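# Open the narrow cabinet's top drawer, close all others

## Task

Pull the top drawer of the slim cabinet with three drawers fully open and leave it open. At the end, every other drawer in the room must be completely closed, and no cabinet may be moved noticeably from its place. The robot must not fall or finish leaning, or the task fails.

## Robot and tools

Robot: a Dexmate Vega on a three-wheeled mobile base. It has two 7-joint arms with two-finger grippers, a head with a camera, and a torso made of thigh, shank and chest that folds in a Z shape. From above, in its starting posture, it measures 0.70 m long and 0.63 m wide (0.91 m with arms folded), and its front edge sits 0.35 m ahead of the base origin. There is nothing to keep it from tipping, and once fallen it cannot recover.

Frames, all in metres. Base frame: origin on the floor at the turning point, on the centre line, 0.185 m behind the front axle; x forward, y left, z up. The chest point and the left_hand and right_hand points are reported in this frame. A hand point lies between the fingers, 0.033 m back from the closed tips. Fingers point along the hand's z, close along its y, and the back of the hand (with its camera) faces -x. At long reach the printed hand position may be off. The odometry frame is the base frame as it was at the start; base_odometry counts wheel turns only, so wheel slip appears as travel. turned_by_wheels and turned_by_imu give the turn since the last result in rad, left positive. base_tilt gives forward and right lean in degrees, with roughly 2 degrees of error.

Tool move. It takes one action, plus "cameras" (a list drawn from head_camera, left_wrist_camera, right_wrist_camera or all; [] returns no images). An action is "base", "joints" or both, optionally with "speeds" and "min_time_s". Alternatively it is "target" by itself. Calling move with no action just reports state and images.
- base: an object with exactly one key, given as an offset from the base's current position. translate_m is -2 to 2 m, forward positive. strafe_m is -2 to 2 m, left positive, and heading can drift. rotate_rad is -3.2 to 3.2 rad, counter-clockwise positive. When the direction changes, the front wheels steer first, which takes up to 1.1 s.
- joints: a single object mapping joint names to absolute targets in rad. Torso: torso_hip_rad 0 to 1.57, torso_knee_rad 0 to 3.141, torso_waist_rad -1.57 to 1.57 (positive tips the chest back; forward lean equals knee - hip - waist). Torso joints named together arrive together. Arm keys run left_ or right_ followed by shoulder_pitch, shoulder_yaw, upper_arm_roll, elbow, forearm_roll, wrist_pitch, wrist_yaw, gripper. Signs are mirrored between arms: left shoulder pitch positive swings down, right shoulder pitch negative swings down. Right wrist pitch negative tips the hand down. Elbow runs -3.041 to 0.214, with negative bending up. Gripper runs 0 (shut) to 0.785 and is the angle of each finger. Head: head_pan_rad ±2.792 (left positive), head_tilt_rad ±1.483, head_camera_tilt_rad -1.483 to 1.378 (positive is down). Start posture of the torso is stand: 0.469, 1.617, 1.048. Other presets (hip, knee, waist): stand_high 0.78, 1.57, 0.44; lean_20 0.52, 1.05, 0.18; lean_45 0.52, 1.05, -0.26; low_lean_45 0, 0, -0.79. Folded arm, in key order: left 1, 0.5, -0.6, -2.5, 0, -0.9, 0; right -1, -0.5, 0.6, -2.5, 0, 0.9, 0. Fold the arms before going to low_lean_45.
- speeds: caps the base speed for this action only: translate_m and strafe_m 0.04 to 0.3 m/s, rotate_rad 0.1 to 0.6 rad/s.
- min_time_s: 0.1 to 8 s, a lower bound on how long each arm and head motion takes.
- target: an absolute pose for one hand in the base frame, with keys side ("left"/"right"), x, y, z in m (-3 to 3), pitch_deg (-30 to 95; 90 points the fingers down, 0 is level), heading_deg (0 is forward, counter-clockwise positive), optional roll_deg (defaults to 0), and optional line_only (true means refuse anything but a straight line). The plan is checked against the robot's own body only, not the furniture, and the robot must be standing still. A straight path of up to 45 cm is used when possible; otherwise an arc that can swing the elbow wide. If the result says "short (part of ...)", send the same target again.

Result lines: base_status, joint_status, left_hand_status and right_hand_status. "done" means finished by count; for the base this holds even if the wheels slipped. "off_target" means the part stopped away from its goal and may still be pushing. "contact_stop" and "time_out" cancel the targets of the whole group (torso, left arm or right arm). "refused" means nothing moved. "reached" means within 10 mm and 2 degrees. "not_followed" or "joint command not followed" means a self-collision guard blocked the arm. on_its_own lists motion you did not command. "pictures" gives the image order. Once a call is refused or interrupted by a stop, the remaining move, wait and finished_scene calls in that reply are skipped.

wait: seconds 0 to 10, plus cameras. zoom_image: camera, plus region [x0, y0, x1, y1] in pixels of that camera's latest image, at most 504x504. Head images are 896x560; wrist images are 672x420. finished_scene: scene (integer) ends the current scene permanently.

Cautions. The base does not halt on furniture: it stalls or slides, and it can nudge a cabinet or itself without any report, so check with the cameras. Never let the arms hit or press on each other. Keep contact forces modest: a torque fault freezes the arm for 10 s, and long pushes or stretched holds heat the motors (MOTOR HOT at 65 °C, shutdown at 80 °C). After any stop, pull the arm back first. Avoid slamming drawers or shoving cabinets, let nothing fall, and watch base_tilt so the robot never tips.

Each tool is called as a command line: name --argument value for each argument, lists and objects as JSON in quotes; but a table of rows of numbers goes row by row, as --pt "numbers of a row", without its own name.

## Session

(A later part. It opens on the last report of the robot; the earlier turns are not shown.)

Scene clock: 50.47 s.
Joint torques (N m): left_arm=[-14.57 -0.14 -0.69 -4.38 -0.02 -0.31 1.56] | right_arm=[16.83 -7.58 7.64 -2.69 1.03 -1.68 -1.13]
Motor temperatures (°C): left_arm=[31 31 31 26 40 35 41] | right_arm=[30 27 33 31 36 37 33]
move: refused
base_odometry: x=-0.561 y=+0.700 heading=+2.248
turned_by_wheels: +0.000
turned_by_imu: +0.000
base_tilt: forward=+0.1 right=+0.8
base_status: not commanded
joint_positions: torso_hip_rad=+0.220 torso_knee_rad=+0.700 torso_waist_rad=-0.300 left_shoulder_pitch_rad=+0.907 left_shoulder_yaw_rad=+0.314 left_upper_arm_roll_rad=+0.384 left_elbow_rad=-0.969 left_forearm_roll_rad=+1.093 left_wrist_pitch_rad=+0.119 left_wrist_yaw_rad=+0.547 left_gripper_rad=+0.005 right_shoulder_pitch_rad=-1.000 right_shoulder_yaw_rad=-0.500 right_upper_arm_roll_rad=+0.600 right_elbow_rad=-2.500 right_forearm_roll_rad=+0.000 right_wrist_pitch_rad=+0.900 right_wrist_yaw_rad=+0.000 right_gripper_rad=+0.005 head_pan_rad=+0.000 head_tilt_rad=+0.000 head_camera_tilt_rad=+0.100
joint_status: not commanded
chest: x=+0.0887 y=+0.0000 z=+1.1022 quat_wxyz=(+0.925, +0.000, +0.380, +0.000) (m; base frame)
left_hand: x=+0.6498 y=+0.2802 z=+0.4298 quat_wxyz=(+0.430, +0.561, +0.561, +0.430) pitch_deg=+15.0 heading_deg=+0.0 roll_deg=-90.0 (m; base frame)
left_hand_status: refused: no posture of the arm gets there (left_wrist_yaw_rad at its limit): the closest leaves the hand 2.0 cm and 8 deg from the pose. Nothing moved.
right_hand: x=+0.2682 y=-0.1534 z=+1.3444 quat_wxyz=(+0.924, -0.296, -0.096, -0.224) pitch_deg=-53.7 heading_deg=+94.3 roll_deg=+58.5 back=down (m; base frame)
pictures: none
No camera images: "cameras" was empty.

move --target '{"side": "left", "x": 0.65, "y": 0.28, "z": 0.437, "pitch_deg": 12, "heading_deg": 0, "roll_deg": 90}' --cameras '[]'

move --base '{"translate_m": 0.15}' --joints '{"left_gripper_rad": 0.35}' --cameras '["head_camera", "left_wrist_camera"]'

Scene clock: 52.47 s.
Joint torques (N m): left_arm=[-15.08 -0.42 -0.79 -3.52 0.34 0.42 1.15] | right_arm=[17.47 -8.52 7.27 -2.27 0.79 -1.21 -0.99]
Motor temperatures (°C): left_arm=[31 31 31 26 40 35 41] | right_arm=[30 27 33 31 36 37 33]
move: done
base_odometry: x=-0.561 y=+0.700 heading=+2.248
turned_by_wheels: +0.000
turned_by_imu: +0.000
base_tilt: forward=+0.1 right=+0.8
base_status: not commanded
joint_positions: torso_hip_rad=+0.220 torso_knee_rad=+0.700 torso_waist_rad=-0.300 left_shoulder_pitch_rad=+0.879 left_shoulder_yaw_rad=+0.295 left_upper_arm_roll_rad=+0.391 left_elbow_rad=-0.884 left_forearm_roll_rad=+1.095 left_wrist_pitch_rad=+0.098 left_wrist_yaw_rad=+0.645 left_gripper_rad=+0.005 right_shoulder_pitch_rad=-1.000 right_shoulder_yaw_rad=-0.500 right_upper_arm_roll_rad=+0.600 right_elbow_rad=-2.500 right_forearm_roll_rad=+0.000 right_wrist_pitch_rad=+0.900 right_wrist_yaw_rad=+0.000 right_gripper_rad=+0.005 head_pan_rad=+0.000 head_tilt_rad=+0.000 head_camera_tilt_rad=+0.100
joint_status: not commanded
chest: x=+0.0887 y=+0.0000 z=+1.1022 quat_wxyz=(+0.925, +0.000, +0.380, +0.000) (m; base frame)
left_hand: x=+0.6498 y=+0.2802 z=+0.4365 quat_wxyz=(+0.444, +0.550, +0.550, +0.444) pitch_deg=+12.1 heading_deg=+0.0 roll_deg=-90.0 (m; base frame)
left_hand_status: reached (straight line, planned for 0.7 s): 1 mm and 0.1 deg off.
right_hand: x=+0.2682 y=-0.1534 z=+1.3444 quat_wxyz=(+0.924, -0.296, -0.096, -0.224) pitch_deg=-53.7 heading_deg=+94.3 roll_deg=+58.5 back=down (m; base frame)
pictures: none
No camera images: "cameras" was empty.

Scene clock: 54.43 s.
Joint torques (N m): left_arm=[-16.48 0.67 -0.73 -3.61 0.49 -0.87 1.56] | right_arm=[17.56 -8.49 7.62 -2.61 1.11 -1.15 -0.94]
Motor temperatures (°C): left_arm=[31 31 31 26 40 35 41] | right_arm=[30 27 33 31 36 37 33]
move: done
base_odometry: x=-0.655 y=+0.817 heading=+2.248
turned_by_wheels: +0.001
turned_by_imu: +0.000
base_tilt: forward=+0.1 right=+0.8
base_status: done
joint_positions: torso_hip_rad=+0.220 torso_knee_rad=+0.700 torso_waist_rad=-0.300 left_shoulder_pitch_rad=+0.877 left_shoulder_yaw_rad=+0.294 left_upper_arm_roll_rad=+0.391 left_elbow_rad=-0.881 left_forearm_roll_rad=+1.095 left_wrist_pitch_rad=+0.097 left_wrist_yaw_rad=+0.649 left_gripper_rad=+0.350 right_shoulder_pitch_rad=-1.000 right_shoulder_yaw_rad=-0.500 right_upper_arm_roll_rad=+0.600 right_elbow_rad=-2.500 right_forearm_roll_rad=+0.000 right_wrist_pitch_rad=+0.900 right_wrist_yaw_rad=+0.000 right_gripper_rad=+0.005 head_pan_rad=+0.000 head_tilt_rad=+0.000 head_camera_tilt_rad=+0.100
joint_status: all done
chest: x=+0.0887 y=+0.0000 z=+1.1022 quat_wxyz=(+0.925, +0.000, +0.380, +0.000) (m; base frame)
left_hand: x=+0.6498 y=+0.2802 z=+0.4367 quat_wxyz=(+0.445, +0.550, +0.550, +0.445) pitch_deg=+12.0 heading_deg=+0.0 roll_deg=-90.0 (m; base frame)
right_hand: x=+0.2683 y=-0.1534 z=+1.3444 quat_wxyz=(+0.924, -0.296, -0.096, -0.224) pitch_deg=-53.7 heading_deg=+94.3 roll_deg=+58.5 back=down (m; base frame)
pictures: head_camera, left_wrist_camera

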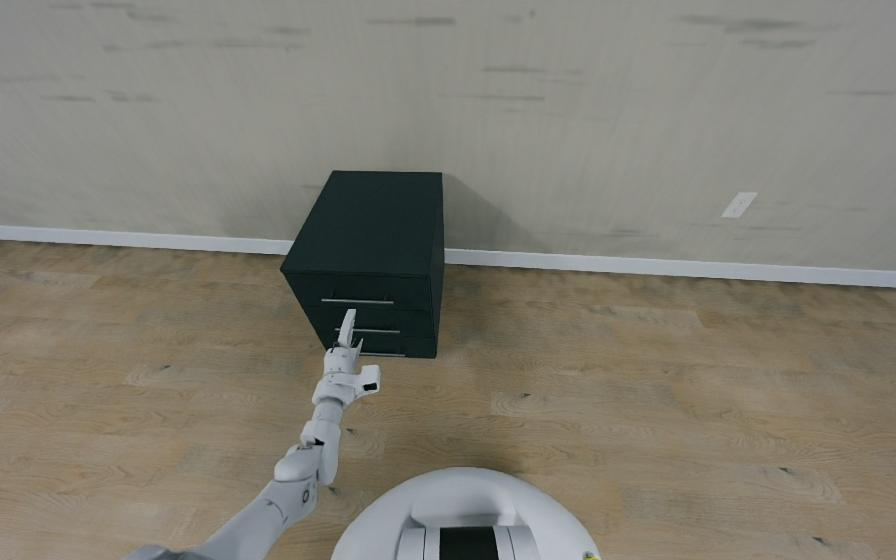

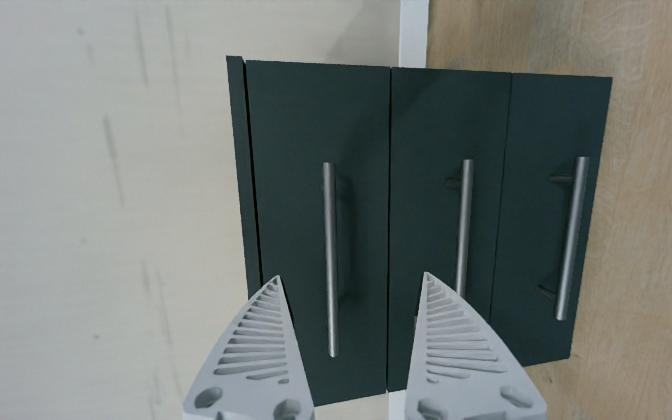

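move --target '{"side": "left", "x": 0.65, "y": 0.28, "z": 0.422, "pitch_deg": 12, "heading_deg": 0, "roll_deg": 90}' --cameras '[]'

move --base '{"translate_m": 0.1}' --speeds '{"translate_m": 0.1}' --cameras '["head_camera", "left_wrist_camera"]'

Scene clock: 56.83 s.
Joint torques (N m): left_arm=[-18.32 -1.07 -0.33 -3.93 -0.08 -0.64 1.52] | right_arm=[17.1 -7.98 7.88 -3.22 1.03 -1.45 -0.87]
Motor temperatures (°C): left_arm=[31 31 31 26 40 35 41] | right_arm=[30 27 33 31 36 37 33]
move: done
base_odometry: x=-0.655 y=+0.817 heading=+2.248
turned_by_wheels: +0.000
turned_by_imu: +0.000
base_tilt: forward=+0.0 right=+0.8
base_status: not commanded
joint_positions: torso_hip_rad=+0.220 torso_knee_rad=+0.700 torso_waist_rad=-0.300 left_shoulder_pitch_rad=+0.796 left_shoulder_yaw_rad=+0.256 left_upper_arm_roll_rad=+0.411 left_elbow_rad=-0.696 left_forearm_roll_rad=+1.093 left_wrist_pitch_rad=+0.054 left_wrist_yaw_rad=+0.737 left_gripper_rad=+0.350 right_shoulder_pitch_rad=-1.000 right_shoulder_yaw_rad=-0.500 right_upper_arm_roll_rad=+0.600 right_elbow_rad=-2.500 right_forearm_roll_rad=+0.000 right_wrist_pitch_rad=+0.900 right_wrist_yaw_rad=+0.000 right_gripper_rad=+0.005 head_pan_rad=+0.000 head_tilt_rad=+0.000 head_camera_tilt_rad=+0.100
joint_status: not commanded
chest: x=+0.0887 y=+0.0000 z=+1.1022 quat_wxyz=(+0.925, +0.000, +0.380, +0.000) (m; base frame)
left_hand: x=+0.6498 y=+0.2802 z=+0.4220 quat_wxyz=(+0.445, +0.550, +0.550, +0.445) pitch_deg=+12.0 heading_deg=+0.0 roll_deg=-90.0 (m; base frame)
left_hand_status: reached (straight line, planned for 0.9 s): 0 mm and 0.0 deg off.
right_hand: x=+0.2683 y=-0.1534 z=+1.3444 quat_wxyz=(+0.924, -0.296, -0.096, -0.224) pitch_deg=-53.7 heading_deg=+94.3 roll_deg=+58.5 back=down (m; base frame)
pictures: none
No camera images: "cameras" was empty.

Scene clock: 58.70 s.
Joint torques (N m): left_arm=[-17.18 -0.13 -0.38 -4.14 -0.11 -0.56 1.57] | right_arm=[16.89 -7.2 7.46 -3.88 0.95 -2.18 -1.14]
Motor temperatures (°C): left_arm=[31 31 31 26 40 35 41] | right_arm=[30 27 33 31 36 37 33]
move: done
base_odometry: x=-0.718 y=+0.895 heading=+2.249
turned_by_wheels: +0.001
turned_by_imu: +0.001
base_tilt: forward=+0.1 right=+0.7
base_status: done
joint_positions: torso_hip_rad=+0.220 torso_knee_rad=+0.700 torso_waist_rad=-0.300 left_shoulder_pitch_rad=+0.794 left_shoulder_yaw_rad=+0.255 left_upper_arm_roll_rad=+0.412 left_elbow_rad=-0.692 left_forearm_roll_rad=+1.093 left_wrist_pitch_rad=+0.054 left_wrist_yaw_rad=+0.739 left_gripper_rad=+0.350 right_shoulder_pitch_rad=-1.000 right_shoulder_yaw_rad=-0.500 right_upper_arm_roll_rad=+0.600 right_elbow_rad=-2.500 right_forearm_roll_rad=+0.000 right_wrist_pitch_rad=+0.900 right_wrist_yaw_rad=+0.000 right_gripper_rad=+0.005 head_pan_rad=+0.000 head_tilt_rad=+0.000 head_camera_tilt_rad=+0.100
joint_status: not commanded
chest: x=+0.0887 y=+0.0000 z=+1.1022 quat_wxyz=(+0.925, +0.000, +0.380, +0.000) (m; base frame)
left_hand: x=+0.6498 y=+0.2802 z=+0.4218 quat_wxyz=(+0.445, +0.550, +0.550, +0.445) pitch_deg=+12.0 heading_deg=+0.0 roll_deg=-90.0 (m; base frame)
right_hand: x=+0.2683 y=-0.1534 z=+1.3444 quat_wxyz=(+0.924, -0.296, -0.096, -0.224) pitch_deg=-53.7 heading_deg=+94.3 roll_deg=+58.5 back=down (m; base frame)
pictures: head_camera, left_wrist_camera

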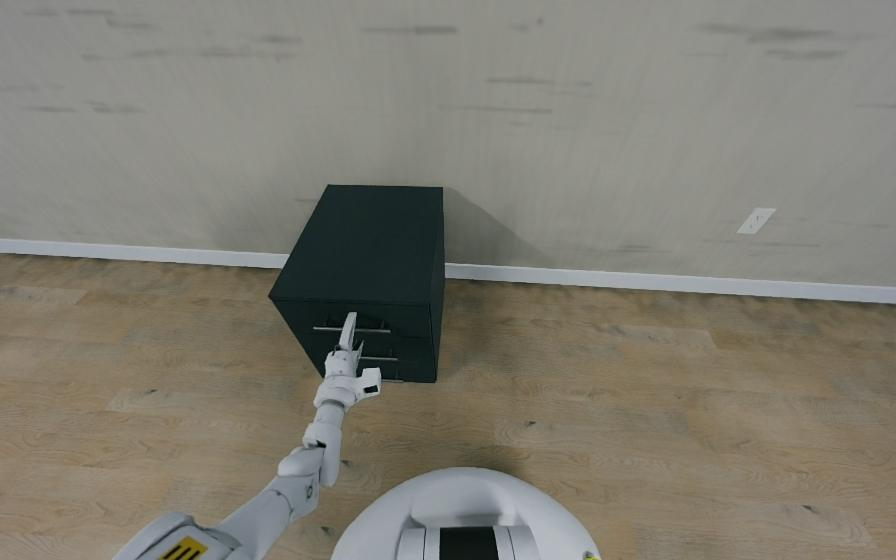

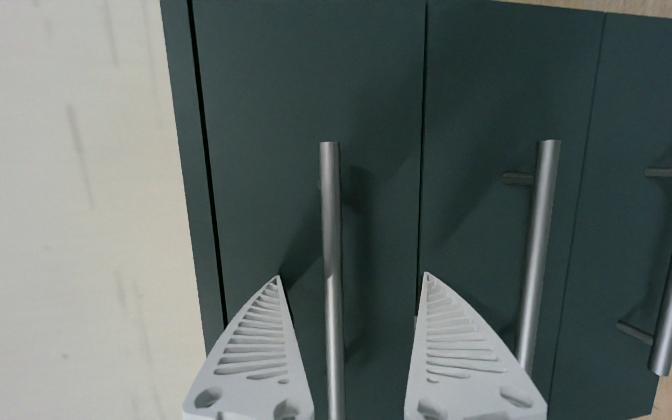

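move --base '{"translate_m": 0.025}' --speeds '{"translate_m": 0.05}' --cameras '["left_wrist_camera"]'

move --joints '{"left_gripper_rad": 0.0}' --cameras '["left_wrist_camera"]'

Scene clock: 60.13 s.
Joint torques (N m): left_arm=[-19.56 1.24 -1.71 -6.24 0.29 -0.61 0.3] | right_arm=[16.48 -8.58 7.65 -1.75 0.98 -0.81 -0.95]
Motor temperatures (°C): left_arm=[31 31 31 26 40 35 41] | right_arm=[30 27 33 31 36 37 33]
move: done
base_odometry: x=-0.734 y=+0.915 heading=+2.250
turned_by_wheels: +0.001
turned_by_imu: +0.001
base_tilt: forward=+0.1 right=+0.8
base_status: done
joint_positions: torso_hip_rad=+0.220 torso_knee_rad=+0.700 torso_waist_rad=-0.300 left_shoulder_pitch_rad=+0.794 left_shoulder_yaw_rad=+0.255 left_upper_arm_roll_rad=+0.412 left_elbow_rad=-0.692 left_forearm_roll_rad=+1.093 left_wrist_pitch_rad=+0.054 left_wrist_yaw_rad=+0.739 left_gripper_rad=+0.350 right_shoulder_pitch_rad=-1.000 right_shoulder_yaw_rad=-0.500 right_upper_arm_roll_rad=+0.600 right_elbow_rad=-2.500 right_forearm_roll_rad=+0.000 right_wrist_pitch_rad=+0.900 right_wrist_yaw_rad=+0.000 right_gripper_rad=+0.005 head_pan_rad=+0.000 head_tilt_rad=+0.000 head_camera_tilt_rad=+0.100
joint_status: not commanded
chest: x=+0.0886 y=+0.0000 z=+1.1022 quat_wxyz=(+0.925, +0.000, +0.380, +0.000) (m; base frame)
left_hand: x=+0.6497 y=+0.2802 z=+0.4218 quat_wxyz=(+0.445, +0.550, +0.550, +0.445) pitch_deg=+12.0 heading_deg=+0.0 roll_deg=-90.0 (m; base frame)
right_hand: x=+0.2682 y=-0.1534 z=+1.3444 quat_wxyz=(+0.924, -0.296, -0.096, -0.224) pitch_deg=-53.7 heading_deg=+94.3 roll_deg=+58.5 back=down (m; base frame)
pictures: left_wrist_camera

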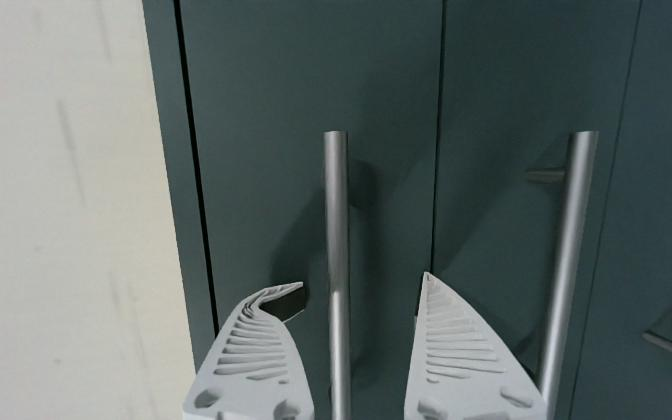

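Scene clock: 61.03 s.
Joint torques (N m): left_arm=[-21.19 0.74 -3.31 -5.03 0.5 -1.05 0.58] | right_arm=[16.88 -7.63 7.67 -3.25 1 -1.62 -0.92]
Motor temperatures (°C): left_arm=[31 31 31 26 40 35 41] | right_arm=[30 27 33 31 36 37 33]
move: done
base_odometry: x=-0.734 y=+0.915 heading=+2.250
turned_by_wheels: +0.000
turned_by_imu: +0.000
base_tilt: forward=+0.1 right=+0.8
base_status: not commanded
joint_positions: torso_hip_rad=+0.220 torso_knee_rad=+0.700 torso_waist_rad=-0.300 left_shoulder_pitch_rad=+0.795 left_shoulder_yaw_rad=+0.255 left_upper_arm_roll_rad=+0.412 left_elbow_rad=-0.692 left_forearm_roll_rad=+1.093 left_wrist_pitch_rad=+0.054 left_wrist_yaw_rad=+0.739 left_gripper_rad=+0.000 right_shoulder_pitch_rad=-1.000 right_shoulder_yaw_rad=-0.500 right_upper_arm_roll_rad=+0.600 right_elbow_rad=-2.500 right_forearm_roll_rad=+0.000 right_wrist_pitch_rad=+0.900 right_wrist_yaw_rad=+0.000 right_gripper_rad=+0.005 head_pan_rad=+0.000 head_tilt_rad=+0.000 head_camera_tilt_rad=+0.100
joint_status: all done
chest: x=+0.0887 y=+0.0000 z=+1.1022 quat_wxyz=(+0.925, +0.000, +0.380, +0.000) (m; base frame)
left_hand: x=+0.6496 y=+0.2802 z=+0.4217 quat_wxyz=(+0.445, +0.550, +0.550, +0.445) pitch_deg=+12.0 heading_deg=+0.0 roll_deg=-90.0 (m; base frame)
right_hand: x=+0.2682 y=-0.1534 z=+1.3444 quat_wxyz=(+0.924, -0.296, -0.096, -0.224) pitch_deg=-53.7 heading_deg=+94.3 roll_deg=+58.5 back=down (m; base frame)
pictures: left_wrist_camera

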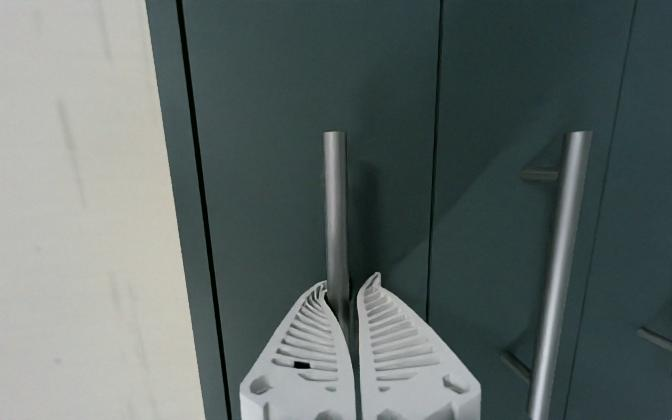

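Gripped (upper tip bent against the front, fine). Pull.

move --base '{"translate_m": -0.12}' --speeds '{"translate_m": 0.08}' --cameras '["head_camera", "left_wrist_camera"]'

Scene clock: 63.50 s.
Joint torques (N m): left_arm=[-0.93 -2.32 4.3 -1.87 2.66 -2.72 -2.08] | right_arm=[16.24 -7.14 7.78 -1.78 1 -1.86 -1.11]
Motor temperatures (°C): left_arm=[31 31 31 26 40 35 41] | right_arm=[30 27 33 31 36 37 33]
move: done
base_odometry: x=-0.658 y=+0.821 heading=+2.250
turned_by_wheels: +0.000
turned_by_imu: -0.001
base_tilt: forward=+0.1 right=+0.8
base_status: done
joint_positions: torso_hip_rad=+0.220 torso_knee_rad=+0.700 torso_waist_rad=-0.300 left_shoulder_pitch_rad=+0.794 left_shoulder_yaw_rad=+0.255 left_upper_arm_roll_rad=+0.412 left_elbow_rad=-0.692 left_forearm_roll_rad=+1.092 left_wrist_pitch_rad=+0.054 left_wrist_yaw_rad=+0.740 left_gripper_rad=+0.000 right_shoulder_pitch_rad=-1.000 right_shoulder_yaw_rad=-0.500 right_upper_arm_roll_rad=+0.600 right_elbow_rad=-2.500 right_forearm_roll_rad=+0.000 right_wrist_pitch_rad=+0.900 right_wrist_yaw_rad=+0.000 right_gripper_rad=+0.005 head_pan_rad=+0.000 head_tilt_rad=+0.000 head_camera_tilt_rad=+0.100
joint_status: not commanded
chest: x=+0.0884 y=+0.0000 z=+1.1022 quat_wxyz=(+0.925, +0.000, +0.380, +0.000) (m; base frame)
left_hand: x=+0.6505 y=+0.2808 z=+0.4231 quat_wxyz=(+0.445, +0.549, +0.549, +0.446) pitch_deg=+11.9 heading_deg=+0.1 roll_deg=-90.0 (m; base frame)
right_hand: x=+0.2679 y=-0.1534 z=+1.3446 quat_wxyz=(+0.924, -0.296, -0.096, -0.224) pitch_deg=-53.7 heading_deg=+94.3 roll_deg=+58.5 back=down (m; base frame)
pictures: head_camera, left_wrist_camera

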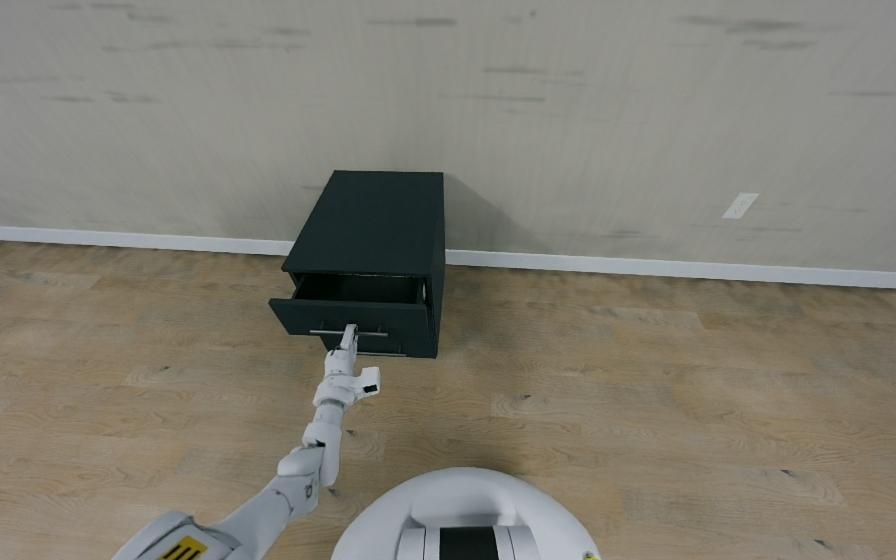

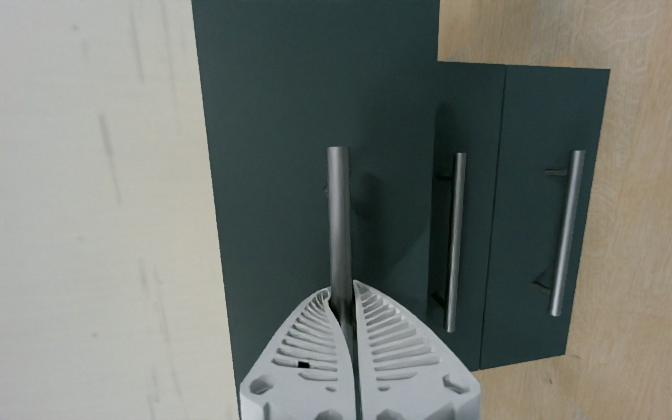

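move --base '{"translate_m": -0.15}' --speeds '{"translate_m": 0.08}' --cameras '["head_camera", "left_wrist_camera"]'

move --base '{"translate_m": -0.08}' --speeds '{"translate_m": 0.05}' --cameras '["head_camera", "left_wrist_camera"]'

Scene clock: 66.43 s.
Joint torques (N m): left_arm=[1.58 -4.32 3.94 -1.61 2.03 -3.32 -2.17] | right_arm=[17.68 -8.12 7.59 -2.64 1.09 -1.68 -1.01]
Motor temperatures (°C): left_arm=[31 31 31 26 40 35 41] | right_arm=[30 27 33 31 36 37 33]
move: done
base_odometry: x=-0.564 y=+0.705 heading=+2.251
turned_by_wheels: +0.001
turned_by_imu: +0.003
base_tilt: forward=+0.0 right=+0.7
base_status: done
joint_positions: torso_hip_rad=+0.220 torso_knee_rad=+0.700 torso_waist_rad=-0.300 left_shoulder_pitch_rad=+0.794 left_shoulder_yaw_rad=+0.255 left_upper_arm_roll_rad=+0.412 left_elbow_rad=-0.692 left_forearm_roll_rad=+1.092 left_wrist_pitch_rad=+0.054 left_wrist_yaw_rad=+0.740 left_gripper_rad=+0.000 right_shoulder_pitch_rad=-1.000 right_shoulder_yaw_rad=-0.500 right_upper_arm_roll_rad=+0.600 right_elbow_rad=-2.500 right_forearm_roll_rad=+0.000 right_wrist_pitch_rad=+0.900 right_wrist_yaw_rad=+0.000 right_gripper_rad=+0.005 head_pan_rad=+0.000 head_tilt_rad=+0.000 head_camera_tilt_rad=+0.100
joint_status: not commanded
chest: x=+0.0884 y=+0.0000 z=+1.1022 quat_wxyz=(+0.925, +0.000, +0.380, +0.000) (m; base frame)
left_hand: x=+0.6505 y=+0.2808 z=+0.4231 quat_wxyz=(+0.445, +0.549, +0.549, +0.446) pitch_deg=+11.9 heading_deg=+0.1 roll_deg=-90.0 (m; base frame)
right_hand: x=+0.2679 y=-0.1534 z=+1.3446 quat_wxyz=(+0.924, -0.296, -0.096, -0.224) pitch_deg=-53.7 heading_deg=+94.3 roll_deg=+58.5 back=down (m; base frame)
pictures: head_camera, left_wrist_camera

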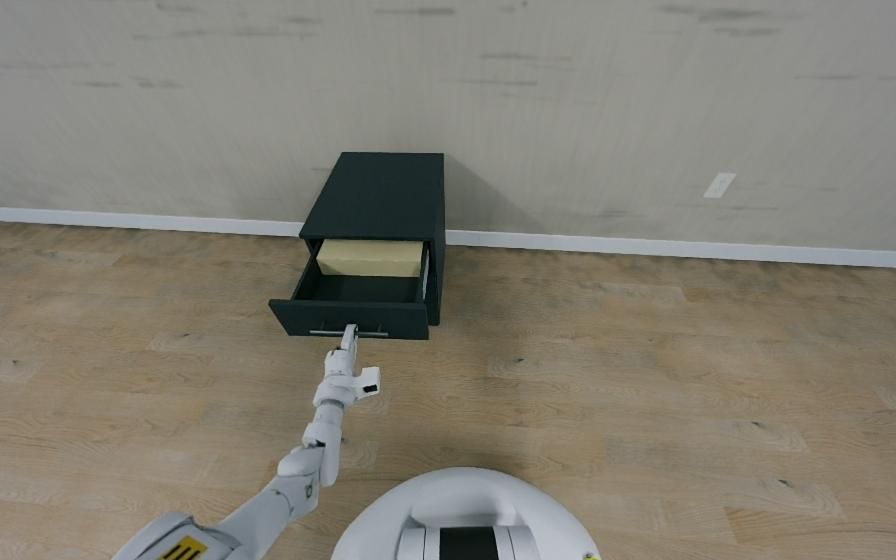

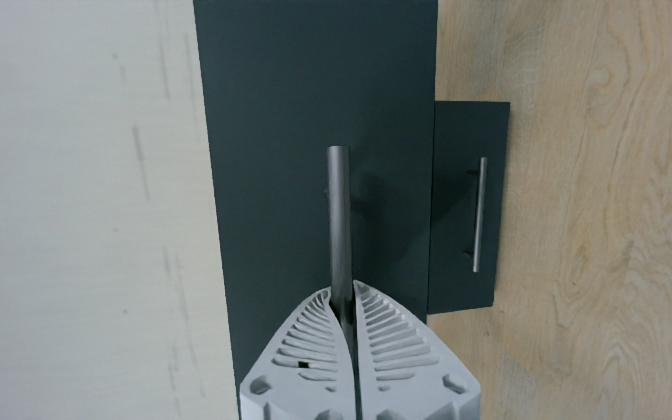

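Scene clock: 68.77 s.
Joint torques (N m): left_arm=[-0.89 -2.61 4.39 -1.52 2.07 -2.04 -1.88] | right_arm=[18.02 -7.89 7.14 -2.43 0.98 -1.8 -1.15]
Motor temperatures (°C): left_arm=[31 31 31 26 40 35 41] | right_arm=[30 27 33 31 36 37 33]
move: done
base_odometry: x=-0.513 y=+0.643 heading=+2.252
turned_by_wheels: +0.001
turned_by_imu: +0.002
base_tilt: forward=+0.0 right=+0.7
base_status: done
joint_positions: torso_hip_rad=+0.220 torso_knee_rad=+0.700 torso_waist_rad=-0.300 left_shoulder_pitch_rad=+0.794 left_shoulder_yaw_rad=+0.255 left_upper_arm_roll_rad=+0.412 left_elbow_rad=-0.692 left_forearm_roll_rad=+1.093 left_wrist_pitch_rad=+0.054 left_wrist_yaw_rad=+0.740 left_gripper_rad=+0.000 right_shoulder_pitch_rad=-1.000 right_shoulder_yaw_rad=-0.500 right_upper_arm_roll_rad=+0.600 right_elbow_rad=-2.500 right_forearm_roll_rad=+0.000 right_wrist_pitch_rad=+0.900 right_wrist_yaw_rad=+0.000 right_gripper_rad=+0.005 head_pan_rad=+0.000 head_tilt_rad=+0.000 head_camera_tilt_rad=+0.100
joint_status: not commanded
chest: x=+0.0884 y=+0.0000 z=+1.1022 quat_wxyz=(+0.925, +0.000, +0.380, +0.000) (m; base frame)
left_hand: x=+0.6505 y=+0.2807 z=+0.4231 quat_wxyz=(+0.445, +0.549, +0.549, +0.446) pitch_deg=+11.9 heading_deg=+0.1 roll_deg=-90.0 (m; base frame)
right_hand: x=+0.2679 y=-0.1534 z=+1.3446 quat_wxyz=(+0.924, -0.296, -0.096, -0.224) pitch_deg=-53.7 heading_deg=+94.3 roll_deg=+58.5 back=down (m; base frame)
pictures: head_camera, left_wrist_camera

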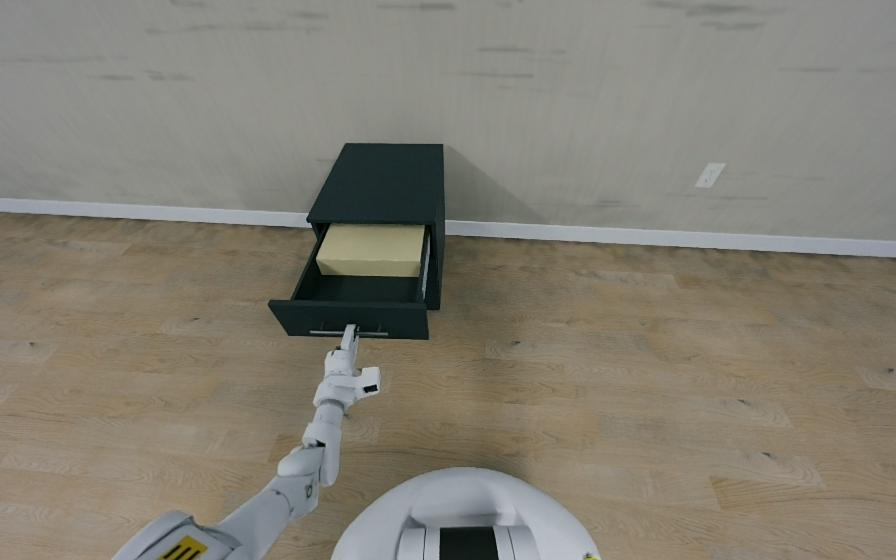

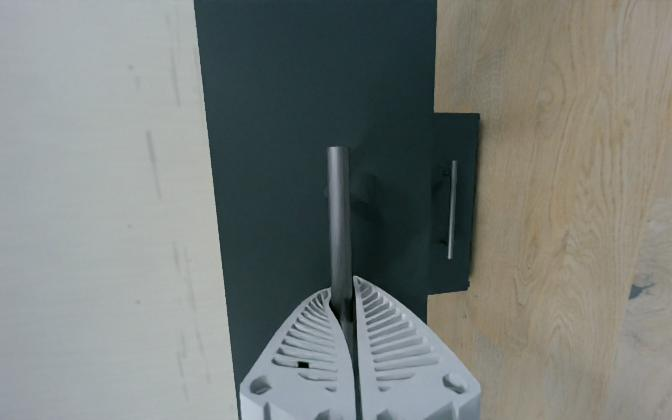

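Continue in small steps until the arm load or cabinet shift shows the end.

move --base '{"translate_m": -0.06}' --speeds '{"translate_m": 0.05}' --cameras '["head_camera"]'

move --base '{"translate_m": -0.05}' --speeds '{"translate_m": 0.05}' --cameras '["head_camera", "left_wrist_camera"]'

Scene clock: 70.93 s.
Joint torques (N m): left_arm=[7.73 -2.32 4.02 4.86 0.37 -0.36 -3.29] | right_arm=[15.75 -6.89 7.74 -2.52 1.01 -1.44 -1.13]
Motor temperatures (°C): left_arm=[31 31 31 26 40 35 41] | right_arm=[30 27 33 31 36 37 33]
move: done
base_odometry: x=-0.475 y=+0.596 heading=+2.253
turned_by_wheels: +0.001
turned_by_imu: +0.001
base_tilt: forward=+0.0 right=+0.8
base_status: done
joint_positions: torso_hip_rad=+0.220 torso_knee_rad=+0.700 torso_waist_rad=-0.300 left_shoulder_pitch_rad=+0.794 left_shoulder_yaw_rad=+0.255 left_upper_arm_roll_rad=+0.412 left_elbow_rad=-0.693 left_forearm_roll_rad=+1.093 left_wrist_pitch_rad=+0.054 left_wrist_yaw_rad=+0.741 left_gripper_rad=+0.000 right_shoulder_pitch_rad=-1.000 right_shoulder_yaw_rad=-0.500 right_upper_arm_roll_rad=+0.600 right_elbow_rad=-2.500 right_forearm_roll_rad=+0.000 right_wrist_pitch_rad=+0.900 right_wrist_yaw_rad=+0.000 right_gripper_rad=+0.005 head_pan_rad=+0.000 head_tilt_rad=+0.000 head_camera_tilt_rad=+0.100
joint_status: not commanded
chest: x=+0.0884 y=+0.0000 z=+1.1023 quat_wxyz=(+0.925, +0.000, +0.380, +0.000) (m; base frame)
left_hand: x=+0.6509 y=+0.2803 z=+0.4237 quat_wxyz=(+0.446, +0.549, +0.549, +0.446) pitch_deg=+11.8 heading_deg=+0.0 roll_deg=-90.0 (m; base frame)
right_hand: x=+0.2678 y=-0.1534 z=+1.3446 quat_wxyz=(+0.924, -0.296, -0.096, -0.224) pitch_deg=-53.7 heading_deg=+94.3 roll_deg=+58.5 back=down (m; base frame)
pictures: head_camera

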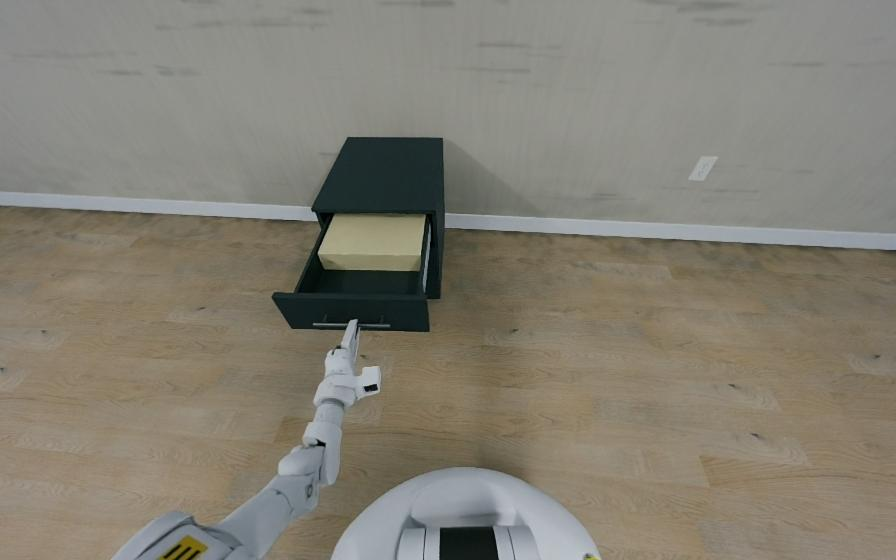

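Scene clock: 72.67 s.
Joint torques (N m): left_arm=[-8.22 -0.87 -0.26 -3.65 0.28 -0.67 0.97] | right_arm=[16.63 -7.8 6.91 -1.62 1.02 -1.09 -1.23]
Motor temperatures (°C): left_arm=[31 31 31 26 40 35 41] | right_arm=[30 27 33 31 36 37 33]
move: done
base_odometry: x=-0.443 y=+0.558 heading=+2.254
turned_by_wheels: +0.001
turned_by_imu: +0.001
base_tilt: forward=+0.0 right=+0.8
base_status: done
joint_positions: torso_hip_rad=+0.220 torso_knee_rad=+0.700 torso_waist_rad=-0.300 left_shoulder_pitch_rad=+0.794 left_shoulder_yaw_rad=+0.255 left_upper_arm_roll_rad=+0.412 left_elbow_rad=-0.692 left_forearm_roll_rad=+1.093 left_wrist_pitch_rad=+0.054 left_wrist_yaw_rad=+0.739 left_gripper_rad=+0.000 right_shoulder_pitch_rad=-1.000 right_shoulder_yaw_rad=-0.500 right_upper_arm_roll_rad=+0.600 right_elbow_rad=-2.500 right_forearm_roll_rad=+0.000 right_wrist_pitch_rad=+0.900 right_wrist_yaw_rad=+0.000 right_gripper_rad=+0.005 head_pan_rad=+0.000 head_tilt_rad=+0.000 head_camera_tilt_rad=+0.100
joint_status: not commanded
chest: x=+0.0886 y=+0.0000 z=+1.1022 quat_wxyz=(+0.925, +0.000, +0.380, +0.000) (m; base frame)
left_hand: x=+0.6501 y=+0.2802 z=+0.4221 quat_wxyz=(+0.445, +0.549, +0.550, +0.445) pitch_deg=+12.0 heading_deg=+0.0 roll_deg=-90.0 (m; base frame)
right_hand: x=+0.2682 y=-0.1534 z=+1.3444 quat_wxyz=(+0.924, -0.296, -0.096, -0.224) pitch_deg=-53.7 heading_deg=+94.3 roll_deg=+58.5 back=down (m; base frame)
pictures: head_camera, left_wrist_camera

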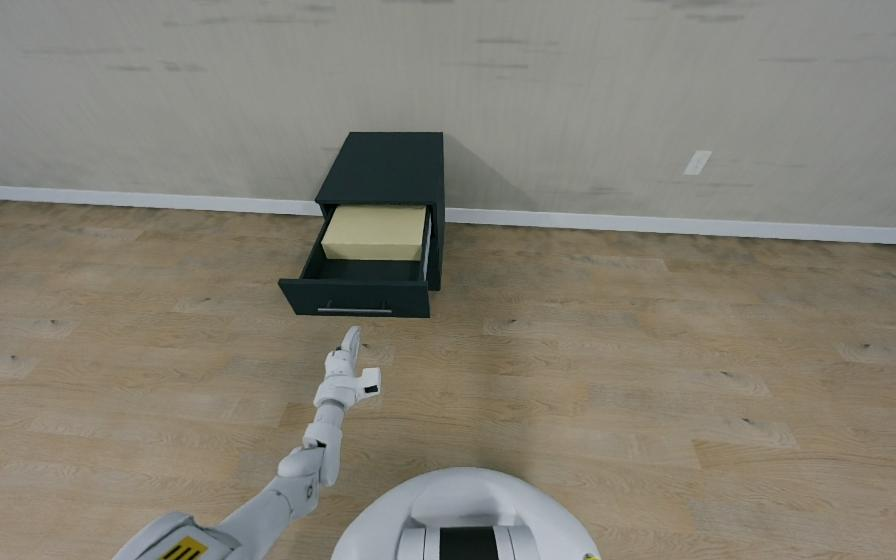

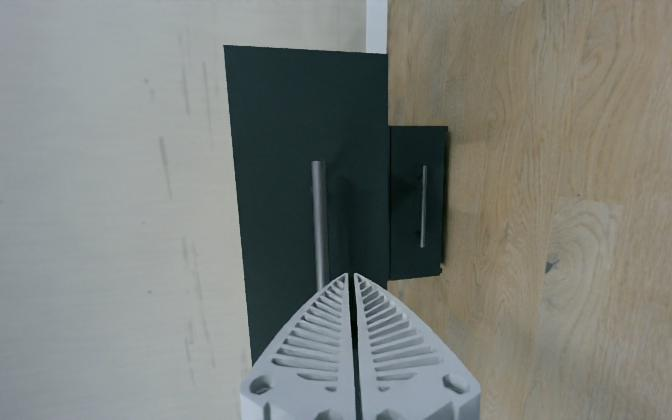

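finished_scene --scene 1 --done true

The scene is finished: the task was done.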